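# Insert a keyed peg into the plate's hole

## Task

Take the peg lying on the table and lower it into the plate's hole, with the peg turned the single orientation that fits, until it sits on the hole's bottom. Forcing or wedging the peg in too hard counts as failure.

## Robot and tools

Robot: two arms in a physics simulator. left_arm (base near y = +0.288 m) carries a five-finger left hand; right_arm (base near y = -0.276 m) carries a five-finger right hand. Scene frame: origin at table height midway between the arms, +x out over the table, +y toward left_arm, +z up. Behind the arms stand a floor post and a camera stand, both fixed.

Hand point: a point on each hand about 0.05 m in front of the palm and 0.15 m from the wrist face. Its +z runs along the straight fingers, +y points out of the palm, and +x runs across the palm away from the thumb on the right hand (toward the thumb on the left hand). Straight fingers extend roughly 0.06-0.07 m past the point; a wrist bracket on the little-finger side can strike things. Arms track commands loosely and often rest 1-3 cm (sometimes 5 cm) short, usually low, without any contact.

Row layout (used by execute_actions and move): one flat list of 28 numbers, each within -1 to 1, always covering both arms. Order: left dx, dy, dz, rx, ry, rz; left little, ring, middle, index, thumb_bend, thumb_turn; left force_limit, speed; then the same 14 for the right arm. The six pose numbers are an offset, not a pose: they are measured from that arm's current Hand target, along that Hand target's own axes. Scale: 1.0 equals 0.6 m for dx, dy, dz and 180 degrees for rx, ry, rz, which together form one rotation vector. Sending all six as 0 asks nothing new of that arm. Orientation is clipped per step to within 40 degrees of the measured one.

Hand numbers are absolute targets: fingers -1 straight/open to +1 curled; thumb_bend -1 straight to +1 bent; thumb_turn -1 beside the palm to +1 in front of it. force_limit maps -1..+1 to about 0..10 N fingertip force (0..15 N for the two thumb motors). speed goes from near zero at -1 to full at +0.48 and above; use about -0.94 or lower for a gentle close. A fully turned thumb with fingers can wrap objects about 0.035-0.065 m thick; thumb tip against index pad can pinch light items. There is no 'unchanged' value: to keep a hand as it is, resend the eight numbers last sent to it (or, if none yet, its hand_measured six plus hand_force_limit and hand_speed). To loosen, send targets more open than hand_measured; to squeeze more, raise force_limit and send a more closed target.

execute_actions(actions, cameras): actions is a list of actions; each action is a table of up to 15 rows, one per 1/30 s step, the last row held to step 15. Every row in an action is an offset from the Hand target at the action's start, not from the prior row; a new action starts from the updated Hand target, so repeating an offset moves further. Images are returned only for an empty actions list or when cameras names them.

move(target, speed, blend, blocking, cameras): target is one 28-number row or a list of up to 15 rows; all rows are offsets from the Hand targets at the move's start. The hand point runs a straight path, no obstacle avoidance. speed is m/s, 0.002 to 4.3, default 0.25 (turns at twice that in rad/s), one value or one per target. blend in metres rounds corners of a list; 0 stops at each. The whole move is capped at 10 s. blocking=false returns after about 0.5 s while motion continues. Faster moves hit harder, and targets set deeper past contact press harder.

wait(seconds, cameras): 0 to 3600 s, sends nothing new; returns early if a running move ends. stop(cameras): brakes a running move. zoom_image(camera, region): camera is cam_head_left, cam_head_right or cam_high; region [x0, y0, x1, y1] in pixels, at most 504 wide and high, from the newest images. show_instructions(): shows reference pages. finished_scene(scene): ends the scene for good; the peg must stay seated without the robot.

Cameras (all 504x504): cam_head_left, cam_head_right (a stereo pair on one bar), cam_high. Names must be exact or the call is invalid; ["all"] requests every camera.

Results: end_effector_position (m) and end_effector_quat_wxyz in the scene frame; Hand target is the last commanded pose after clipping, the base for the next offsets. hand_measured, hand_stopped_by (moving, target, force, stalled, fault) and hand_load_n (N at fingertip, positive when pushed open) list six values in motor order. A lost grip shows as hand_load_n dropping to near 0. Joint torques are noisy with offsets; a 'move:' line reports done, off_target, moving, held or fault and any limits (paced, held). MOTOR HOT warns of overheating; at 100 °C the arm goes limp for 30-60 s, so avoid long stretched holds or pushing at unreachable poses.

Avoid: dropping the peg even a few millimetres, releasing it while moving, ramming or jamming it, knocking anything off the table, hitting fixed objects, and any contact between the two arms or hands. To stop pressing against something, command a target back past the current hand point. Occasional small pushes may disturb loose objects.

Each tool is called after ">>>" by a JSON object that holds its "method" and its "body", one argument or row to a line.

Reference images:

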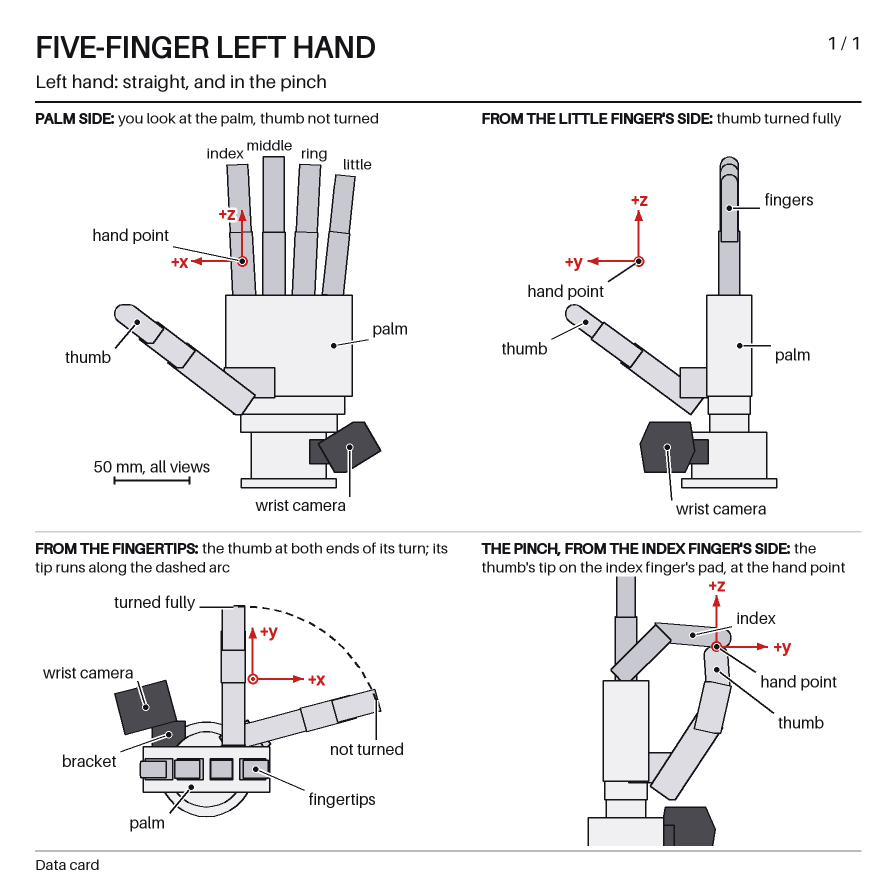

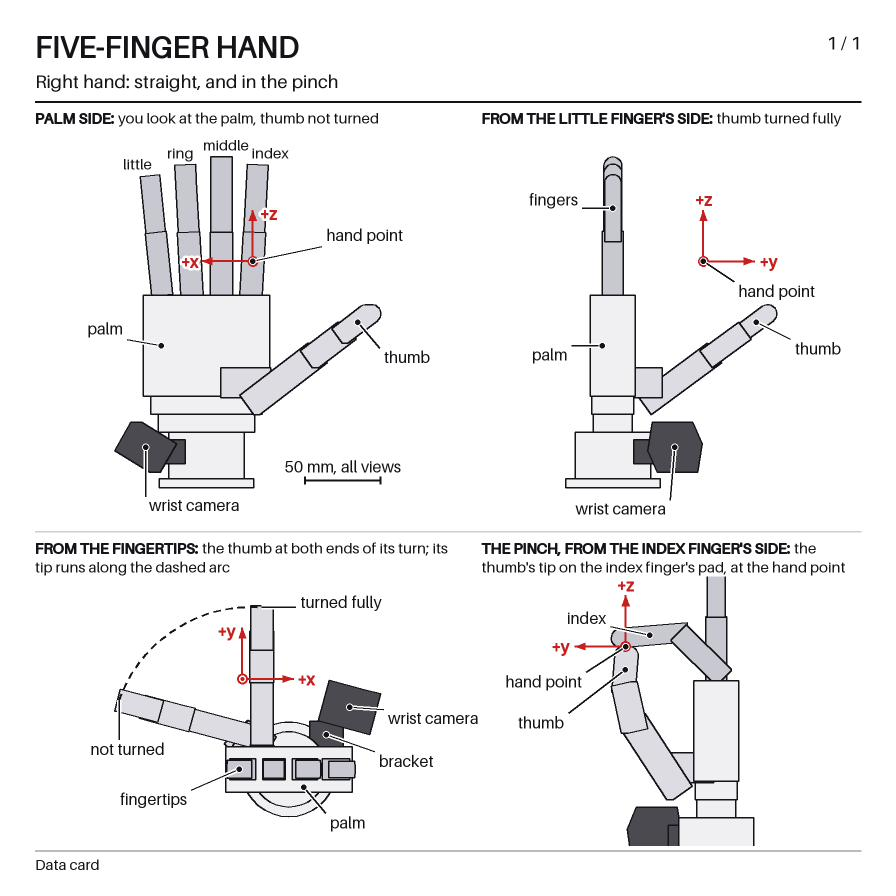

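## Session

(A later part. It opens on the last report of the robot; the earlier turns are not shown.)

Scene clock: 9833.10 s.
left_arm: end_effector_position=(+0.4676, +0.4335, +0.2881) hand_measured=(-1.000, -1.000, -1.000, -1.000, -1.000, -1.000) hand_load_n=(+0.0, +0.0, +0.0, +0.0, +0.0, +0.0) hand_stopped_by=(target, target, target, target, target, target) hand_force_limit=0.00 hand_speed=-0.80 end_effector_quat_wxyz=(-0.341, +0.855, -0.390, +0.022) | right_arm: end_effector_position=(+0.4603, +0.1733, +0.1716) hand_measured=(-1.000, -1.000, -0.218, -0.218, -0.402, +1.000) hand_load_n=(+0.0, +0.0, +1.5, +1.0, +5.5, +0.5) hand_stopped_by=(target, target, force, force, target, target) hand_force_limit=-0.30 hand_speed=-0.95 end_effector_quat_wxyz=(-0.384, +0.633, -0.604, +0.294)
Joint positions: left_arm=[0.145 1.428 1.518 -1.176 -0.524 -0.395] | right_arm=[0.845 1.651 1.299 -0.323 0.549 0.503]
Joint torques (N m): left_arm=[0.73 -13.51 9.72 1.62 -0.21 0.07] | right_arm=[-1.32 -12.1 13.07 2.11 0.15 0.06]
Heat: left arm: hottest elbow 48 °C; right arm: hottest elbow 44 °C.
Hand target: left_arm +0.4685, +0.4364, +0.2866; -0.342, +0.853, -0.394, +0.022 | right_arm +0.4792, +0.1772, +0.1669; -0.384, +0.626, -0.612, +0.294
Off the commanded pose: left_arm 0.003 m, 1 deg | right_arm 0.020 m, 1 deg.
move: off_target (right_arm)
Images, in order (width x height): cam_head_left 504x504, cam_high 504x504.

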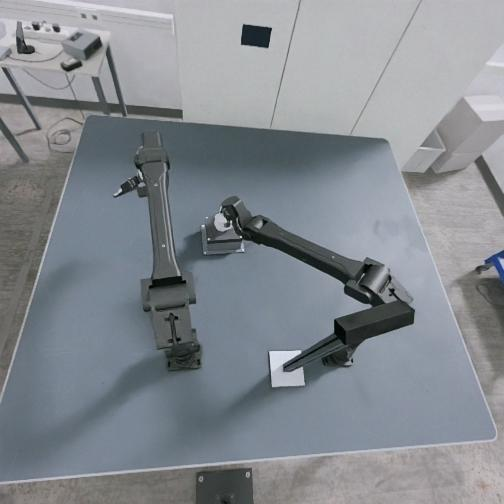

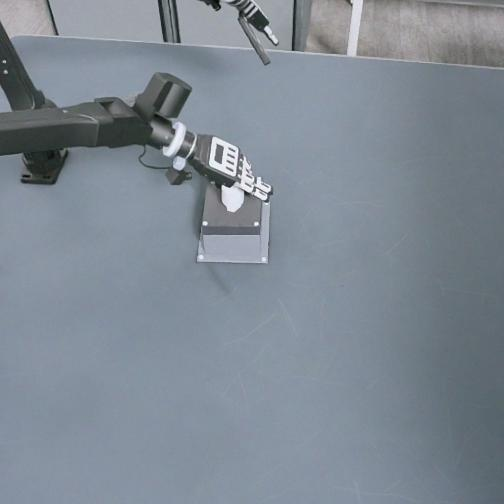

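>>> {"method": "move", "body": {
  "target": [0,0,0,0,0,0,-1,-1,-1,-1,-1,-1,0,-0.8,0.001,0.0082,0.0056,0,0,0,-1,-1,0.15,0.15,-0.4,1,-0.3,-0.95],
  "speed": 0.01,
  "cameras": ["cam_high","cam_head_left"]
}}

>>> {"method": "zoom_image", "body": {
  "camera": "cam_high",
  "region": [220, 186, 250, 216]
}}

>>> {"method": "zoom_image", "body": {
  "camera": "cam_head_left",
  "region": [210, 205, 240, 235]
}}

Scene clock: 9854.77 s.
left_arm: end_effector_position=(+0.4676, +0.4335, +0.2881) hand_measured=(-1.000, -1.000, -1.000, -1.000, -1.000, -1.000) hand_load_n=(+0.0, +0.0, +0.0, +0.0, +0.0, +0.0) hand_stopped_by=(target, target, target, target, target, target) hand_force_limit=0.00 hand_speed=-0.80 end_effector_quat_wxyz=(-0.341, +0.855, -0.390, +0.022) | right_arm: end_effector_position=(+0.4603, +0.1734, +0.1713) hand_measured=(-1.000, -1.000, -0.218, -0.218, -0.402, +1.000) hand_load_n=(+0.0, +0.0, +1.5, +1.0, +5.5, +0.0) hand_stopped_by=(target, target, force, force, target, target) hand_force_limit=-0.30 hand_speed=-0.95 end_effector_quat_wxyz=(-0.384, +0.634, -0.604, +0.294)
Joint positions: left_arm=[0.145 1.428 1.518 -1.176 -0.524 -0.395] | right_arm=[0.845 1.651 1.299 -0.323 0.549 0.503]
Joint torques (N m): left_arm=[0.73 -13.51 9.7 1.62 -0.21 0.08] | right_arm=[-1.2 -11.75 12.25 2.71 0.15 0.06]
Heat: left arm: hottest elbow 48 °C; right arm: hottest elbow 44 °C.
Hand target: left_arm +0.4685, +0.4364, +0.2866; -0.342, +0.853, -0.394, +0.022 | right_arm +0.4794, +0.1773, +0.1609; -0.384, +0.627, -0.612, +0.294
Off the commanded pose: left_arm 0.003 m, 1 deg | right_arm 0.022 m, 1 deg.
move: off_target (right_arm)
Images, in order (width x height): cam_head_left 504x504, cam_high 504x504.

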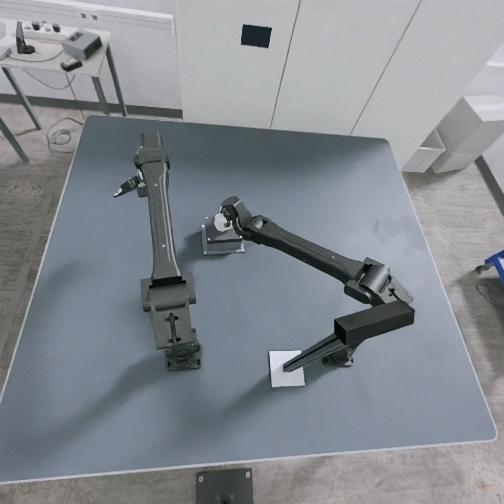

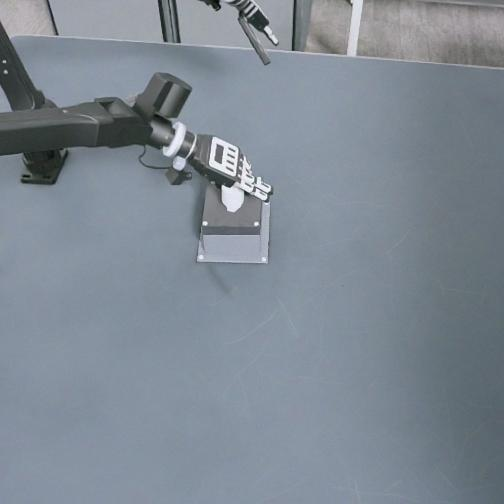

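Scaled by 16.800.

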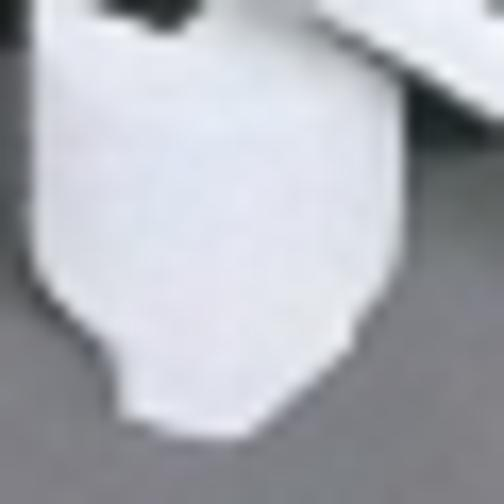

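Scaled by 16.800.

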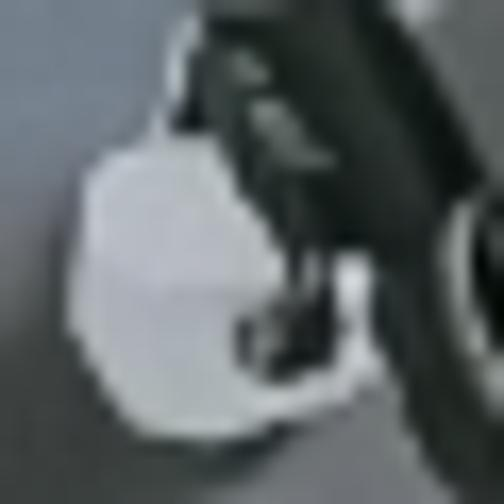

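>>> {"method": "move", "body": {
  "target": [0,0,0,0,0,0,-1,-1,-1,-1,-1,-1,0,-0.8,-0.0001,0.0112,-0.0044,0,0,0,-1,-1,0.15,0.15,-0.4,1,-0.3,-0.95],
  "speed": 0.01,
  "cameras": ["cam_high","cam_head_left"]
}}

>>> {"method": "zoom_image", "body": {
  "camera": "cam_high",
  "region": [220, 186, 250, 216]
}}

>>> {"method": "zoom_image", "body": {
  "camera": "cam_head_left",
  "region": [210, 205, 240, 235]
}}

Scene clock: 9868.83 s.
left_arm: end_effector_position=(+0.4676, +0.4335, +0.2881) hand_measured=(-1.000, -1.000, -1.000, -1.000, -1.000, -1.000) hand_load_n=(+0.0, +0.0, +0.0, +0.0, -0.5, +0.0) hand_stopped_by=(target, target, target, target, target, target) hand_force_limit=0.00 hand_speed=-0.80 end_effector_quat_wxyz=(-0.341, +0.855, -0.390, +0.022) | right_arm: end_effector_position=(+0.4603, +0.1734, +0.1713) hand_measured=(-1.000, -1.000, -0.218, -0.218, -0.402, +1.000) hand_load_n=(+0.0, +0.0, +1.5, +1.0, +5.5, +0.0) hand_stopped_by=(target, target, force, force, target, target) hand_force_limit=-0.30 hand_speed=-0.95 end_effector_quat_wxyz=(-0.384, +0.634, -0.604, +0.294)
Joint positions: left_arm=[0.145 1.428 1.518 -1.176 -0.524 -0.395] | right_arm=[0.845 1.651 1.299 -0.323 0.549 0.503]
Joint torques (N m): left_arm=[0.73 -13.51 9.72 1.63 -0.21 0.08] | right_arm=[-0.62 -12.16 10.65 3.12 0.36 0.11]
Heat: left arm: hottest elbow 48 °C; right arm: hottest elbow 44 °C.
Hand target: left_arm +0.4685, +0.4364, +0.2866; -0.342, +0.853, -0.394, +0.022 | right_arm +0.4735, +0.1773, +0.1566; -0.384, +0.627, -0.612, +0.294
Off the commanded pose: left_arm 0.003 m, 1 deg | right_arm 0.020 m, 1 deg.
move: off_target (right_arm)
Images, in order (width x height): cam_head_left 504x504, cam_high 504x504.

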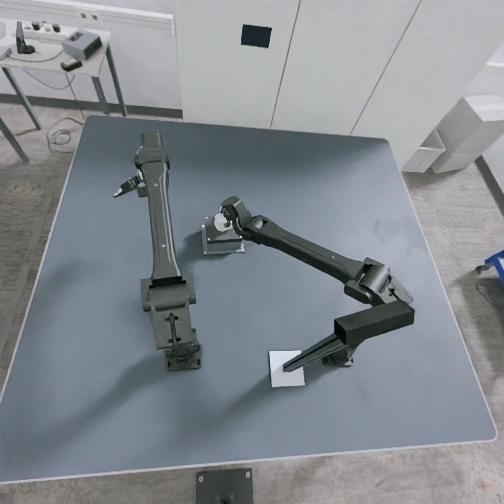

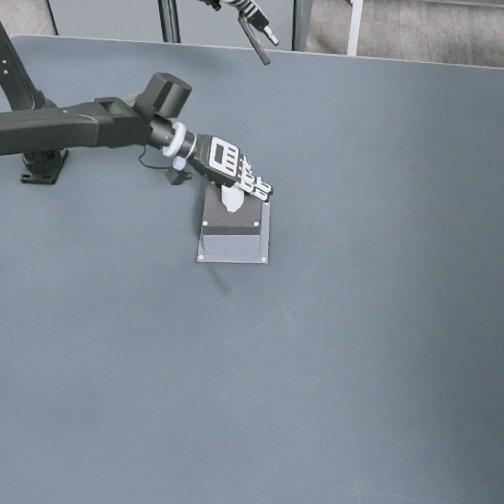

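Scaled by 16.800.

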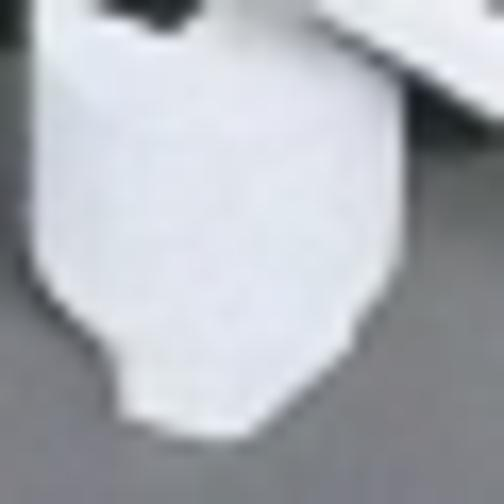

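Scaled by 16.800.

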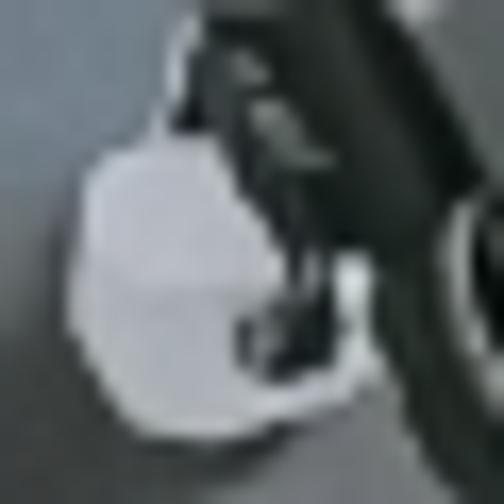

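>>> {"method": "move", "body": {
  "target": [0,0,0,0,0,0,-1,-1,-1,-1,-1,-1,0,-0.8,0.0001,0.0070,-0.0013,-0.008,0.0004,0.001,-1,-1,0.15,0.15,-0.4,1,-0.3,-0.95],
  "speed": 0.01,
  "cameras": ["cam_high","cam_head_left"]
}}

>>> {"method": "zoom_image", "body": {
  "camera": "cam_high",
  "region": [220, 186, 250, 216]
}}

Scene clock: 9879.20 s.
left_arm: end_effector_position=(+0.4676, +0.4335, +0.2881) hand_measured=(-1.000, -1.000, -1.000, -1.000, -1.000, -1.000) hand_load_n=(+0.0, +0.0, +0.0, +0.0, +0.0, +0.0) hand_stopped_by=(target, target, target, target, target, target) hand_force_limit=0.00 hand_speed=-0.80 end_effector_quat_wxyz=(-0.341, +0.855, -0.390, +0.022) | right_arm: end_effector_position=(+0.4598, +0.1738, +0.1710) hand_measured=(-1.000, -1.000, -0.218, -0.218, -0.402, +1.000) hand_load_n=(-0.5, +0.0, +2.0, +1.5, +5.5, +0.0) hand_stopped_by=(target, target, force, force, target, target) hand_force_limit=-0.30 hand_speed=-0.95 end_effector_quat_wxyz=(-0.384, +0.634, -0.605, +0.292)
Joint positions: left_arm=[0.145 1.428 1.518 -1.176 -0.524 -0.395] | right_arm=[0.845 1.651 1.299 -0.325 0.546 0.506]
Joint torques (N m): left_arm=[0.73 -13.51 9.72 1.62 -0.21 0.07] | right_arm=[-0.56 -11.93 11.36 1.83 0.03 0.2]
Heat: left arm: hottest elbow 48 °C; right arm: hottest elbow 44 °C.
Hand target: left_arm +0.4685, +0.4364, +0.2866; -0.342, +0.853, -0.394, +0.022 | right_arm +0.4706, +0.1774, +0.1535; -0.376, +0.630, -0.616, +0.286
Off the commanded pose: left_arm 0.003 m, 1 deg | right_arm 0.021 m, 2 deg.
move: off_target (right_arm)
Images, in order (width x height): cam_head_left 504x504, cam_high 504x504.

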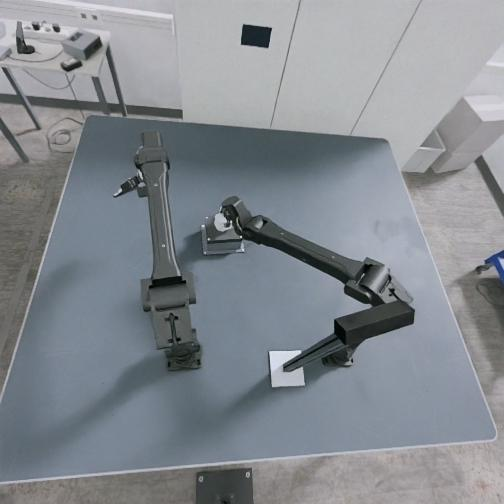

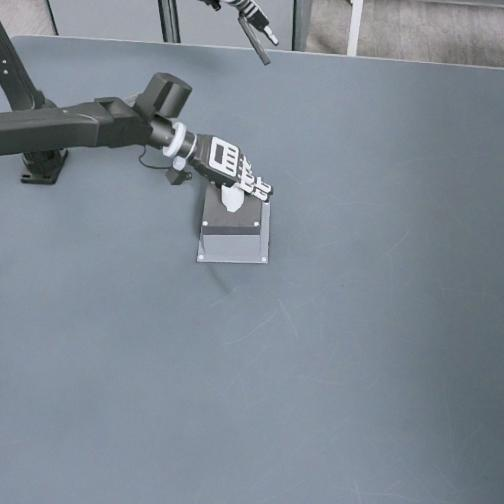

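Scaled by 16.800.

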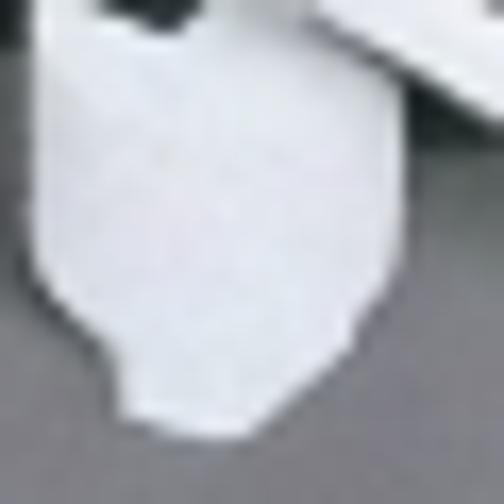

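>>> {"method": "move", "body": {
  "target": [0,0,0,0,0,0,-1,-1,-1,-1,-1,-1,0,-0.8,0.0005,0.0097,0.0006,0,0,0,-1,-1,0.15,0.15,-0.4,1,-0.3,-0.95],
  "speed": 0.01,
  "cameras": ["cam_high","cam_head_left"]
}}

>>> {"method": "zoom_image", "body": {
  "camera": "cam_high",
  "region": [220, 186, 250, 216]
}}

Scene clock: 9888.23 s.
left_arm: end_effector_position=(+0.4676, +0.4335, +0.2881) hand_measured=(-1.000, -1.000, -1.000, -1.000, -1.000, -1.000) hand_load_n=(+0.0, +0.0, +0.0, +0.0, -0.5, +0.0) hand_stopped_by=(target, target, target, target, target, target) hand_force_limit=0.00 hand_speed=-0.80 end_effector_quat_wxyz=(-0.341, +0.855, -0.390, +0.022) | right_arm: end_effector_position=(+0.4598, +0.1738, +0.1711) hand_measured=(-1.000, -1.000, -0.218, -0.218, -0.402, +1.000) hand_load_n=(+0.0, +0.0, +2.0, +1.0, +5.0, +0.0) hand_stopped_by=(target, target, force, force, target, target) hand_force_limit=-0.30 hand_speed=-0.95 end_effector_quat_wxyz=(-0.384, +0.633, -0.605, +0.292)
Joint positions: left_arm=[0.145 1.428 1.518 -1.176 -0.524 -0.395] | right_arm=[0.845 1.651 1.299 -0.325 0.546 0.507]
Joint torques (N m): left_arm=[0.73 -13.51 9.72 1.63 -0.21 0.08] | right_arm=[-0.26 -11.93 10.14 2.37 0.13 0.26]
Heat: left arm: hottest elbow 48 °C; right arm: hottest elbow 44 °C.
Hand target: left_arm +0.4685, +0.4364, +0.2866; -0.342, +0.853, -0.394, +0.022 | right_arm +0.4677, +0.1774, +0.1485; -0.376, +0.630, -0.616, +0.286
Off the commanded pose: left_arm 0.003 m, 1 deg | right_arm 0.024 m, 2 deg.
move: off_target (right_arm)
Images, in order (width x height): cam_head_left 504x504, cam_high 504x504.

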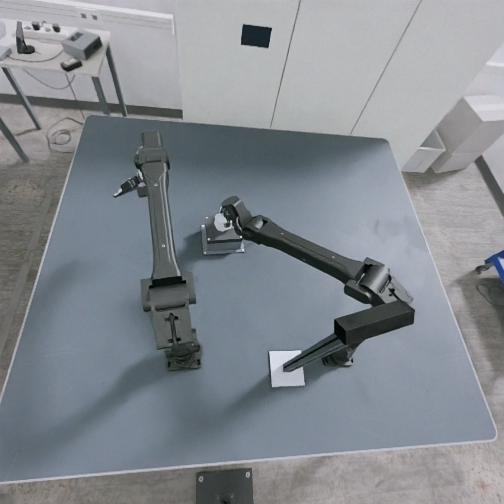

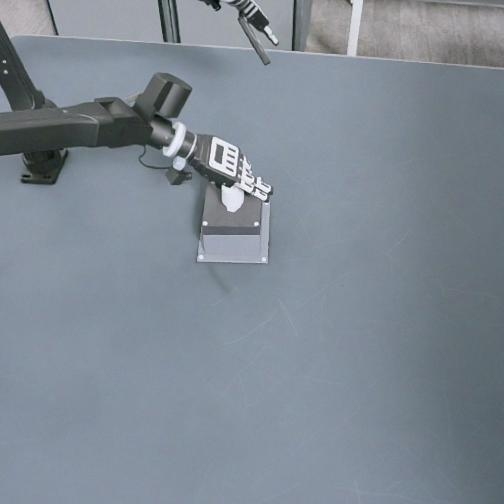

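Scaled by 16.800.

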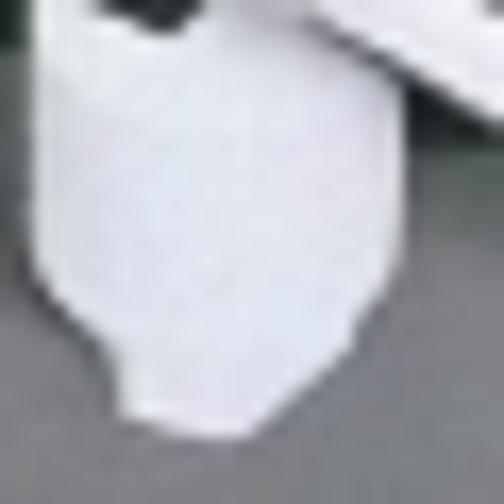

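>>> {"method": "move", "body": {
  "target": [0,0,0,0,0,0,-1,-1,-1,-1,-1,-1,0,-0.8,0.0007,0.0055,0.0037,0,0,0,-1,-1,0.15,0.15,-0.4,1,-0.3,-0.95],
  "speed": 0.01,
  "cameras": ["cam_high","cam_head_left"]
}}

>>> {"method": "zoom_image", "body": {
  "camera": "cam_high",
  "region": [220, 186, 250, 216]
}}

>>> {"method": "zoom_image", "body": {
  "camera": "cam_head_left",
  "region": [210, 205, 240, 235]
}}

Scene clock: 9895.60 s.
left_arm: end_effector_position=(+0.4676, +0.4335, +0.2881) hand_measured=(-1.000, -1.000, -1.000, -1.000, -1.000, -1.000) hand_load_n=(+0.0, +0.0, +0.0, +0.0, +0.0, +0.0) hand_stopped_by=(target, target, target, target, target, target) hand_force_limit=0.00 hand_speed=-0.80 end_effector_quat_wxyz=(-0.341, +0.855, -0.390, +0.022) | right_arm: end_effector_position=(+0.4598, +0.1739, +0.1711) hand_measured=(-1.000, -1.000, -0.218, -0.218, -0.402, +1.000) hand_load_n=(+0.0, +0.0, +2.0, +1.5, +5.5, +0.0) hand_stopped_by=(target, target, force, force, target, target) hand_force_limit=-0.30 hand_speed=-0.95 end_effector_quat_wxyz=(-0.384, +0.633, -0.606, +0.292)
Joint positions: left_arm=[0.145 1.428 1.518 -1.176 -0.524 -0.395] | right_arm=[0.845 1.651 1.299 -0.325 0.546 0.508]
Joint torques (N m): left_arm=[0.73 -13.51 9.72 1.62 -0.21 0.08] | right_arm=[-0.21 -11.69 9.52 2.78 0.14 0.25]
Heat: left arm: hottest elbow 48 °C; right arm: hottest elbow 44 °C.
Hand target: left_arm +0.4685, +0.4364, +0.2866; -0.342, +0.853, -0.394, +0.022 | right_arm +0.4677, +0.1773, +0.1445; -0.376, +0.630, -0.616, +0.286
Off the commanded pose: left_arm 0.003 m, 1 deg | right_arm 0.028 m, 2 deg.
move: off_target (right_arm)
Images, in order (width x height): cam_head_left 504x504, cam_high 504x504.

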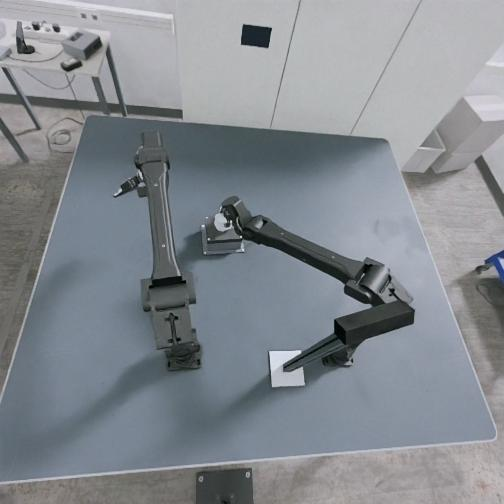

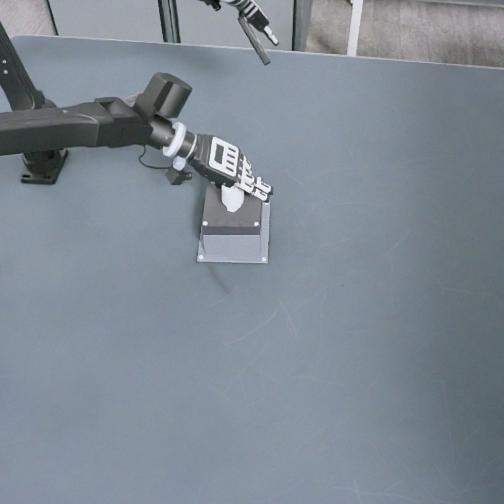

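Scaled by 16.800.

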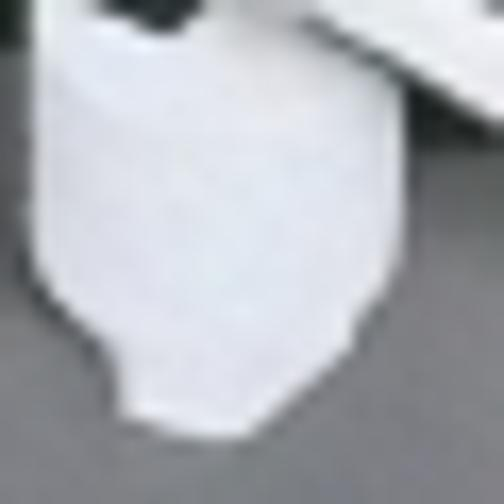

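Scaled by 16.800.

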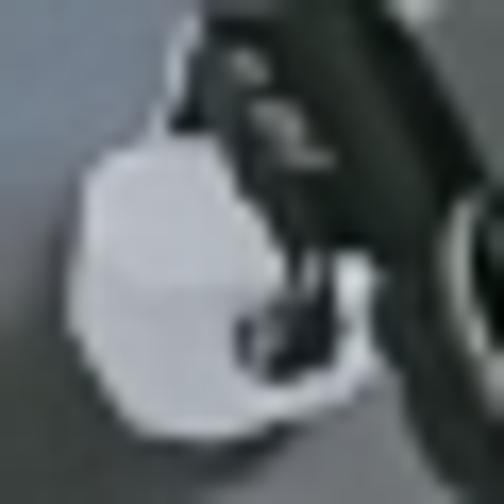

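>>> {"method": "move", "body": {
  "target": [0,0,0,0,0,0,-1,-1,-1,-1,-1,-1,0,-0.8,0,0.0,0,-0.0165,0.0008,0.002,-1,-1,0.15,0.15,-0.4,1,-0.3,-0.95],
  "speed": 0.01,
  "cameras": ["cam_high","cam_head_left"]
}}

>>> {"method": "zoom_image", "body": {
  "camera": "cam_high",
  "region": [220, 186, 250, 216]
}}

>>> {"method": "zoom_image", "body": {
  "camera": "cam_head_left",
  "region": [210, 205, 240, 235]
}}

Scene clock: 9917.17 s.
left_arm: end_effector_position=(+0.4676, +0.4335, +0.2881) hand_measured=(-1.000, -1.000, -1.000, -1.000, -1.000, -1.000) hand_load_n=(+0.0, +0.0, +0.0, +0.0, +0.0, +0.0) hand_stopped_by=(target, target, target, target, target, target) hand_force_limit=0.00 hand_speed=-0.80 end_effector_quat_wxyz=(-0.341, +0.855, -0.390, +0.022) | right_arm: end_effector_position=(+0.4590, +0.1739, +0.1691) hand_measured=(-1.000, -1.000, -0.218, -0.218, -0.402, +1.000) hand_load_n=(+0.0, +0.0, +4.0, +1.0, +5.0, -1.0) hand_stopped_by=(target, target, force, force, target, target) hand_force_limit=-0.30 hand_speed=-0.95 end_effector_quat_wxyz=(-0.379, +0.633, -0.617, +0.275)
Joint positions: left_arm=[0.145 1.428 1.518 -1.176 -0.524 -0.395] | right_arm=[0.836 1.654 1.311 -0.359 0.517 0.54]
Joint torques (N m): left_arm=[0.79 -13.51 9.72 1.63 -0.21 0.08] | right_arm=[-0.38 -11.11 11.95 1.11 0 0.18]
Heat: left arm: hottest elbow 48 °C; right arm: hottest elbow 43 °C.
Hand target: left_arm +0.4685, +0.4364, +0.2866; -0.342, +0.853, -0.394, +0.022 | right_arm +0.4678, +0.1773, +0.1445; -0.359, +0.637, -0.626, +0.269
Off the commanded pose: left_arm 0.003 m, 1 deg | right_arm 0.026 m, 3 deg.
move: off_target (right_arm)
Images, in order (width x height): cam_head_left 504x504, cam_high 504x504.

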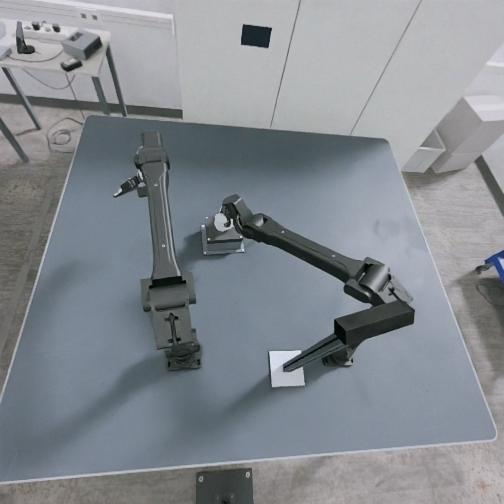

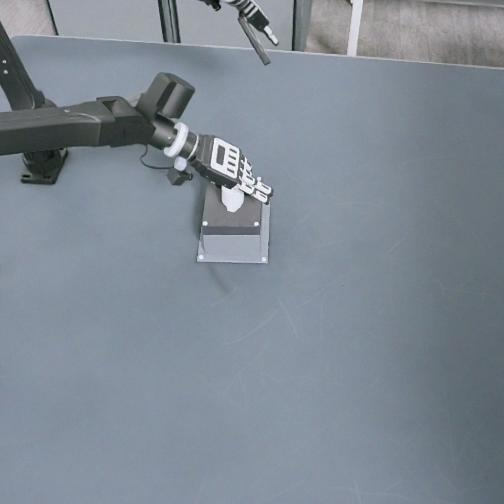

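Scaled by 16.800.

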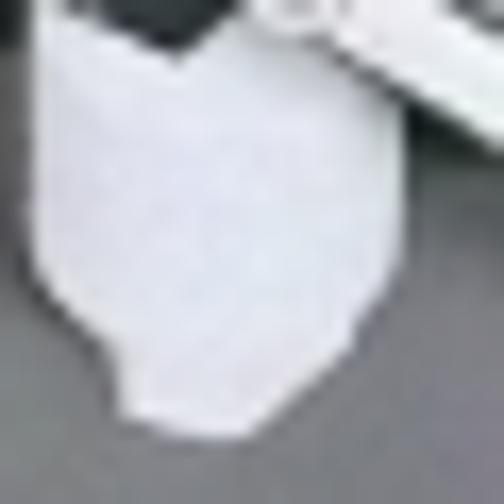

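Scaled by 16.800.

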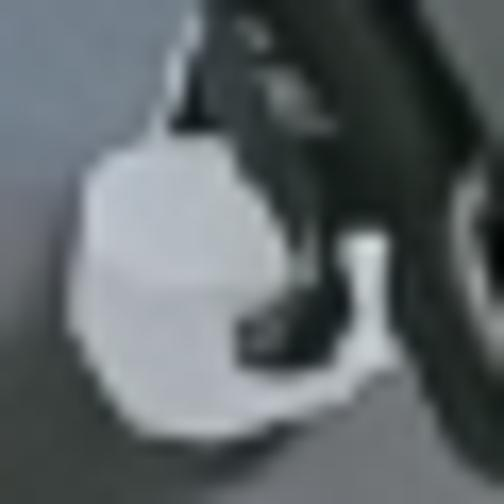

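>>> {"method": "move", "body": {
  "target": [0,0,0,0,0,0,-1,-1,-1,-1,-1,-1,0,-0.8,0,0,0,0,0,0,-1,-1,0.15,0.15,-0.46,1,-0.3,-0.95],
  "speed": 0.01,
  "cameras": ["cam_high","cam_head_left"]
}}

>>> {"method": "zoom_image", "body": {
  "camera": "cam_high",
  "region": [220, 186, 250, 216]
}}

>>> {"method": "zoom_image", "body": {
  "camera": "cam_head_left",
  "region": [210, 205, 240, 235]
}}

Scene clock: 9966.17 s.
left_arm: end_effector_position=(+0.4676, +0.4335, +0.2881) hand_measured=(-1.000, -1.000, -1.000, -1.000, -1.000, -1.000) hand_load_n=(+0.0, +0.0, +0.0, +0.0, +0.0, +0.0) hand_stopped_by=(target, target, target, target, target, target) hand_force_limit=0.00 hand_speed=-0.80 end_effector_quat_wxyz=(-0.341, +0.855, -0.390, +0.022) | right_arm: end_effector_position=(+0.4582, +0.1748, +0.1398) hand_measured=(-1.000, -1.000, -0.218, -0.218, -0.460, +1.000) hand_load_n=(+0.0, +0.0, +1.0, +0.0, +1.0, +0.0) hand_stopped_by=(target, target, force, force, target, target) hand_force_limit=-0.30 hand_speed=-0.95 end_effector_quat_wxyz=(-0.357, +0.643, -0.621, +0.270)
Joint positions: left_arm=[0.145 1.428 1.518 -1.176 -0.524 -0.395] | right_arm=[0.835 1.698 1.312 -0.369 0.507 0.55]
Joint torques (N m): left_arm=[0.73 -13.51 9.72 1.62 -0.21 0.07] | right_arm=[-0.32 -14.74 12.04 1.22 0.34 0.08]
Heat: left arm: hottest elbow 48 °C; right arm: hottest elbow 45 °C.
Hand target: left_arm +0.4685, +0.4364, +0.2866; -0.342, +0.853, -0.394, +0.022 | right_arm +0.4677, +0.1775, +0.1447; -0.360, +0.637, -0.626, +0.269
Off the commanded pose: left_arm 0.003 m, 1 deg | right_arm 0.011 m, 1 deg.
move: done
Images, in order (width x height): cam_head_left 504x504, cam_high 504x504.

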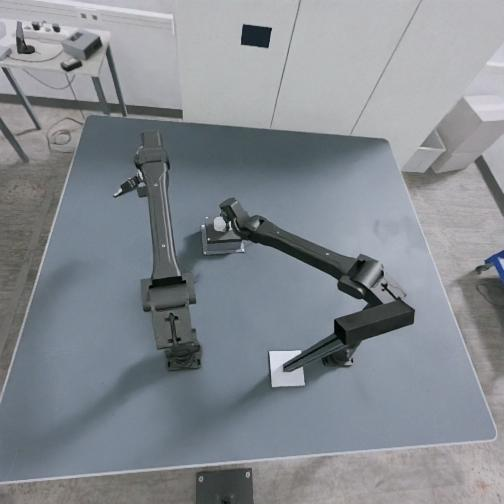

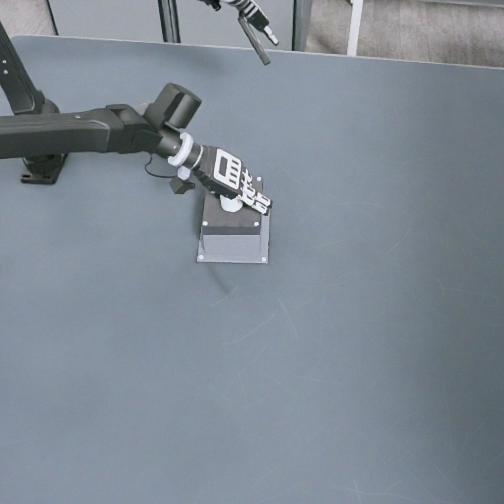

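Scaled by 16.800.

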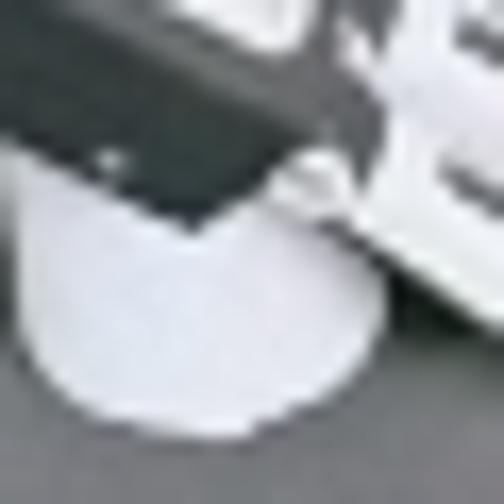

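Scaled by 16.800.

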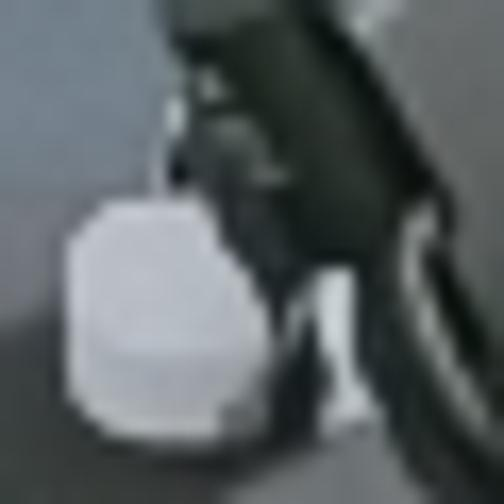

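>>> {"method": "wait", "body": {
  "seconds": 0.3,
  "cameras": ["all"]
}}

>>> {"method": "zoom_image", "body": {
  "camera": "cam_high",
  "region": [195, 165, 275, 245]
}}

>>> {"method": "zoom_image", "body": {
  "camera": "cam_head_left",
  "region": [195, 195, 255, 255]
}}

>>> {"method": "zoom_image", "body": {
  "camera": "cam_head_right",
  "region": [205, 195, 265, 255]
}}

Scene clock: 9987.37 s.
left_arm: end_effector_position=(+0.4676, +0.4335, +0.2881) hand_measured=(-1.000, -1.000, -1.000, -1.000, -1.000, -1.000) hand_load_n=(+0.0, +0.0, +0.0, +0.0, -0.5, -0.5) hand_stopped_by=(target, target, target, target, target, target) hand_force_limit=0.00 hand_speed=-0.80 end_effector_quat_wxyz=(-0.341, +0.855, -0.390, +0.022) | right_arm: end_effector_position=(+0.4582, +0.1748, +0.1398) hand_measured=(-1.000, -1.000, -0.218, -0.218, -0.460, +1.000) hand_load_n=(+0.0, +0.0, +1.0, -0.5, +0.5, +0.0) hand_stopped_by=(target, target, force, force, target, target) hand_force_limit=-0.30 hand_speed=-0.95 end_effector_quat_wxyz=(-0.357, +0.643, -0.621, +0.270)
Joint positions: left_arm=[0.145 1.428 1.518 -1.176 -0.524 -0.395] | right_arm=[0.835 1.698 1.312 -0.369 0.507 0.55]
Joint torques (N m): left_arm=[0.73 -13.51 9.72 1.62 -0.21 0.08] | right_arm=[-0.26 -14.74 12.07 1.31 0.32 0.08]
Heat: left arm: hottest elbow 48 °C; right arm: hottest elbow 46 °C.
Hand target: left_arm +0.4685, +0.4364, +0.2866; -0.342, +0.853, -0.394, +0.022 | right_arm +0.4677, +0.1775, +0.1447; -0.360, +0.637, -0.626, +0.269
Off the commanded pose: left_arm 0.003 m, 1 deg | right_arm 0.011 m, 1 deg.
wait: 0.30 s; at rest from the start

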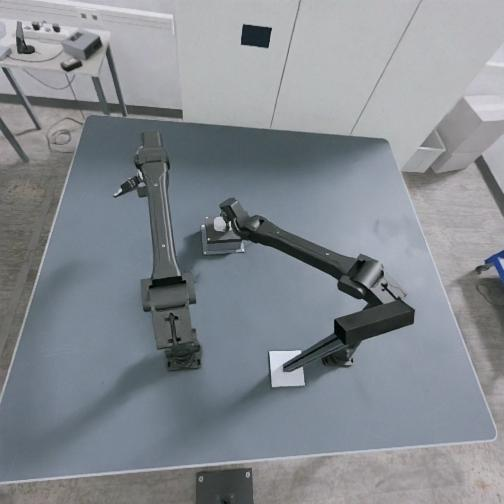

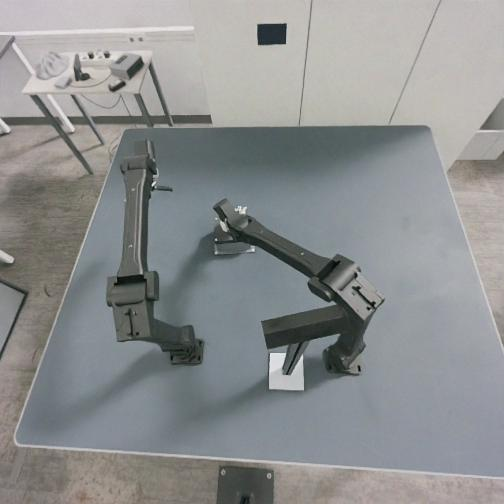

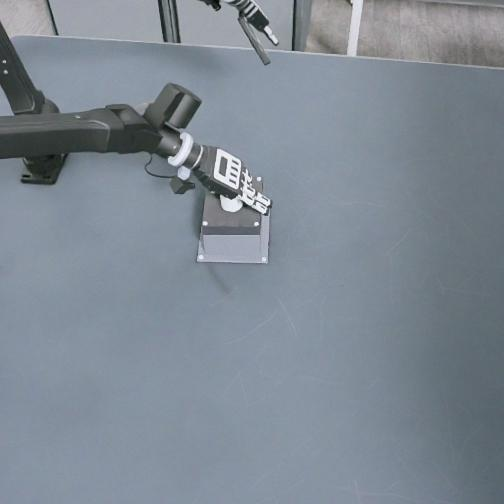

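Scaled by 6.300.

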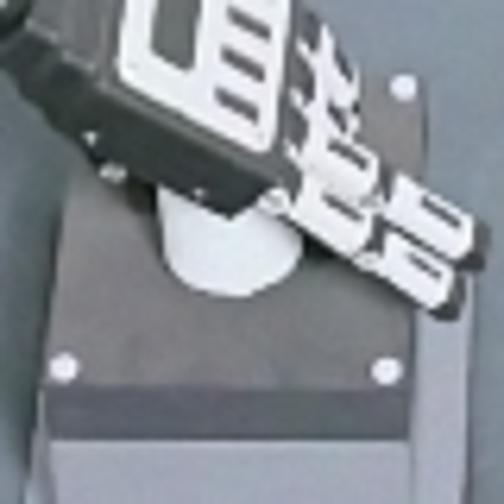

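Scaled by 8.400.

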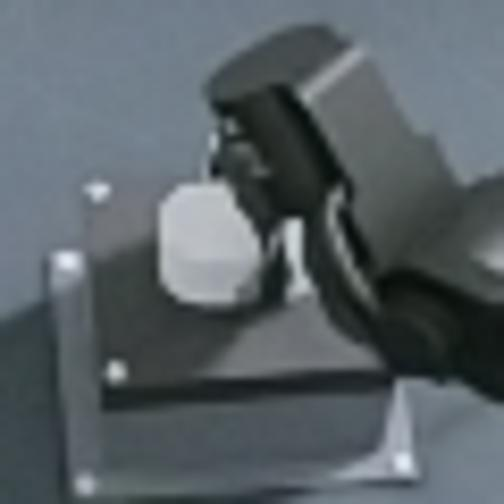

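Scaled by 8.400.

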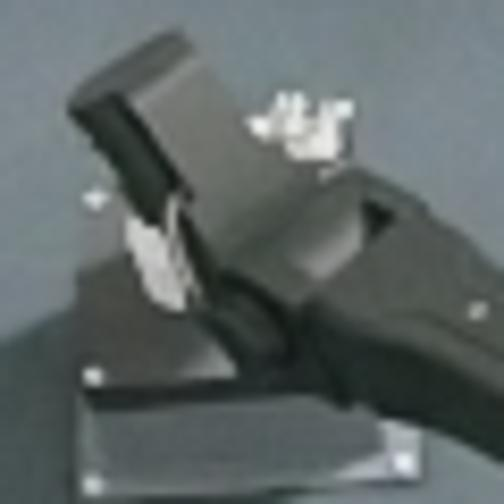

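>>> {"method": "move", "body": {
  "target": [
    [0,0,0,0,0,0,-1,-1,-1,-1,-1,-1,0,-0.8,0,0,0,0,0,0,-1,-1,0.05,0.05,-0.5,1,-0.3,-0.9],
    [0,0,0,0,0,0,-1,-1,-1,-1,-1,-1,0,-0.8,0,0,0,0,0,0,-1,-1,-0.6,-0.6,-0.6,1,-0.3,-0.8]
  ],
  "speed": 0.01,
  "cameras": ["cam_high","cam_head_left"]
}}

>>> {"method": "zoom_image", "body": {
  "camera": "cam_high",
  "region": [195, 165, 275, 245]
}}

>>> {"method": "zoom_image", "body": {
  "camera": "cam_head_left",
  "region": [195, 195, 255, 255]
}}

Scene clock: 10015.47 s.
left_arm: end_effector_position=(+0.4676, +0.4335, +0.2881) hand_measured=(-1.000, -1.000, -1.000, -1.000, -1.000, -1.000) hand_load_n=(+0.0, +0.0, +0.0, +0.0, +0.0, +0.0) hand_stopped_by=(target, target, target, target, target, target) hand_force_limit=0.00 hand_speed=-0.80 end_effector_quat_wxyz=(-0.341, +0.855, -0.390, +0.022) | right_arm: end_effector_position=(+0.4576, +0.1748, +0.1366) hand_measured=(-1.000, -1.000, -0.600, -0.600, -0.600, +1.000) hand_load_n=(+0.0, +0.0, +0.0, +0.0, +0.0, +0.0) hand_stopped_by=(target, target, target, target, target, target) hand_force_limit=-0.30 hand_speed=-0.80 end_effector_quat_wxyz=(-0.355, +0.642, -0.624, +0.268)
Joint positions: left_arm=[0.145 1.428 1.518 -1.176 -0.524 -0.395] | right_arm=[0.835 1.702 1.312 -0.374 0.507 0.56]
Joint torques (N m): left_arm=[0.73 -13.51 9.72 1.62 -0.21 0.07] | right_arm=[-0.62 -15.03 12.01 1.42 0.36 -0.03]
Heat: left arm: hottest elbow 48 °C; right arm: hottest elbow 46 °C.
Hand target: left_arm +0.4685, +0.4364, +0.2866; -0.342, +0.853, -0.394, +0.022 | right_arm +0.4676, +0.1774, +0.1445; -0.359, +0.637, -0.626, +0.269
Off the commanded pose: left_arm 0.003 m, 1 deg | right_arm 0.013 m, 1 deg.
move: done; target 2's new numbers were sent with right_arm's hand 0.011 m and 0 deg from that target
Images, in order (width x height): cam_head_left 504x504, cam_high 504x504.

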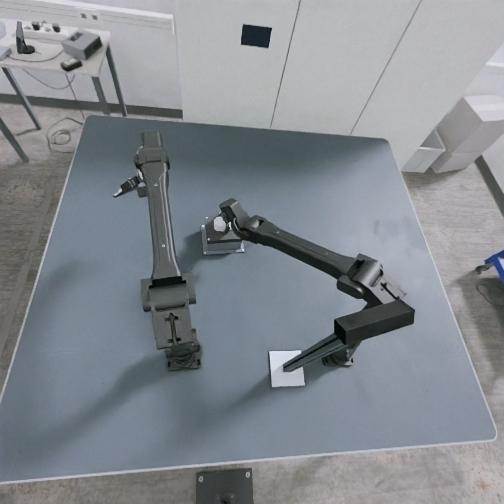

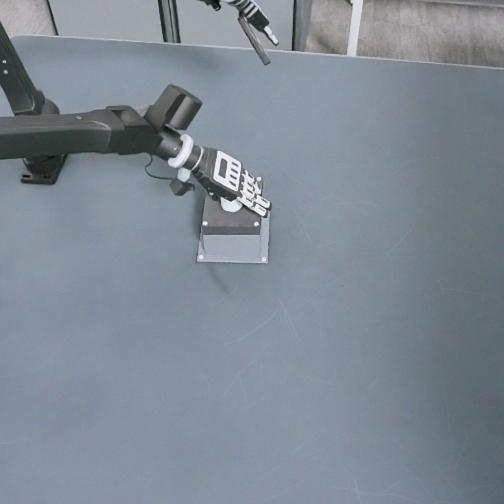

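Scaled by 6.300.

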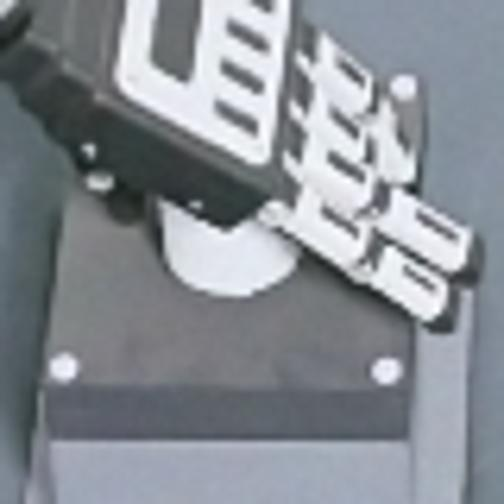

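Scaled by 8.400.

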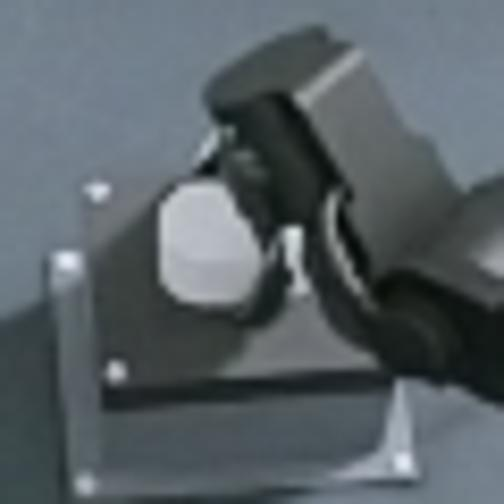

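>>> {"method": "move", "body": {
  "target": [
    [0,0,0,0,0,0,-1,-1,-1,-1,-1,-1,0,-0.8,0,0,0,0,0,0,-1,-1,-1,-1,-0.6,1,-0.3,-0.5],
    [0,0,0,0,0,0,-1,-1,-1,-1,-1,-1,0,-0.8,-0.009,-0.0432,-0.0241,0,0,0,-1,-1,-1,-1,-0.6,1,-0.3,-0.5]
  ],
  "speed": 0.03,
  "cameras": ["cam_high","cam_head_left"]
}}

>>> {"method": "zoom_image", "body": {
  "camera": "cam_high",
  "region": [195, 165, 275, 245]
}}

>>> {"method": "zoom_image", "body": {
  "camera": "cam_head_left",
  "region": [195, 195, 255, 255]
}}

Scene clock: 10034.87 s.
left_arm: end_effector_position=(+0.4676, +0.4335, +0.2881) hand_measured=(-1.000, -1.000, -1.000, -1.000, -1.000, -1.000) hand_load_n=(+0.0, +0.0, +0.0, +0.0, +0.0, +0.0) hand_stopped_by=(target, target, target, target, target, target) hand_force_limit=0.00 hand_speed=-0.80 end_effector_quat_wxyz=(-0.341, +0.855, -0.390, +0.022) | right_arm: end_effector_position=(+0.4542, +0.1695, +0.1383) hand_measured=(-1.000, -1.000, -1.000, -1.000, -0.600, +1.000) hand_load_n=(+0.0, +0.0, +0.0, +0.0, +0.0, +0.0) hand_stopped_by=(target, target, target, target, target, target) hand_force_limit=-0.30 hand_speed=-0.50 end_effector_quat_wxyz=(-0.333, +0.652, -0.626, +0.268)
Joint positions: left_arm=[0.145 1.428 1.518 -1.176 -0.524 -0.395] | right_arm=[0.833 1.703 1.341 -0.45 0.507 0.56]
Joint torques (N m): left_arm=[0.73 -13.57 9.73 1.63 -0.21 0.08] | right_arm=[-0.26 -16.85 14.69 1.24 0.34 -0.04]
Heat: left arm: hottest elbow 48 °C; right arm: hottest elbow 46 °C.
Hand target: left_arm +0.4685, +0.4364, +0.2866; -0.342, +0.853, -0.394, +0.022 | right_arm +0.4715, +0.1799, +0.1744; -0.359, +0.637, -0.626, +0.269
Off the commanded pose: left_arm 0.003 m, 1 deg | right_arm 0.041 m, 3 deg.
move: off_target (right_arm)
Images, in order (width x height): cam_head_left 504x504, cam_high 504x504.

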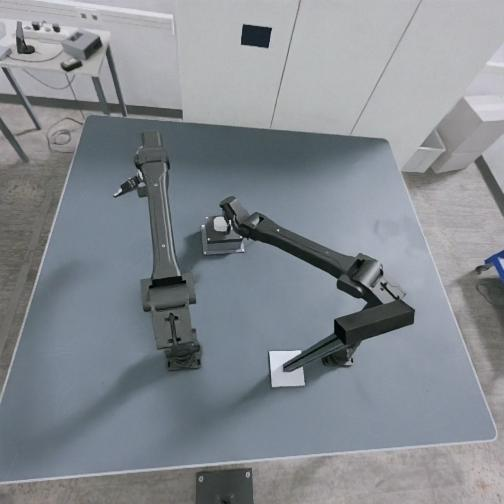

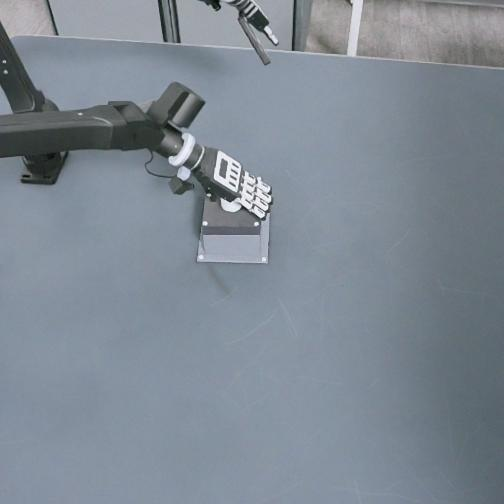

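Scaled by 6.300.

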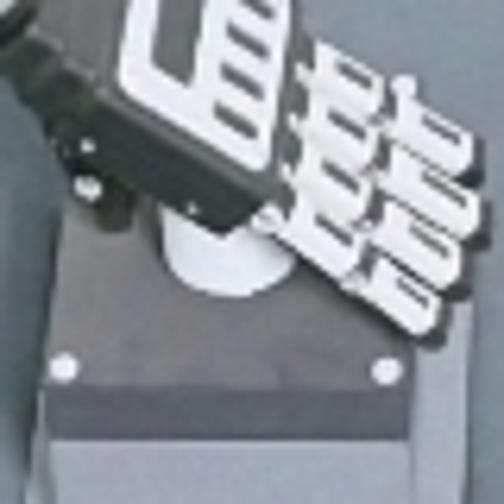

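Scaled by 8.400.

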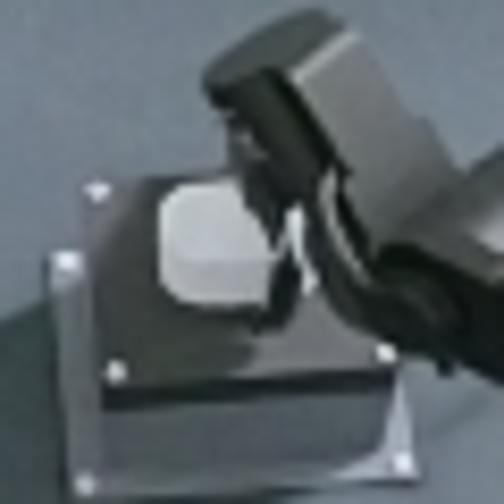

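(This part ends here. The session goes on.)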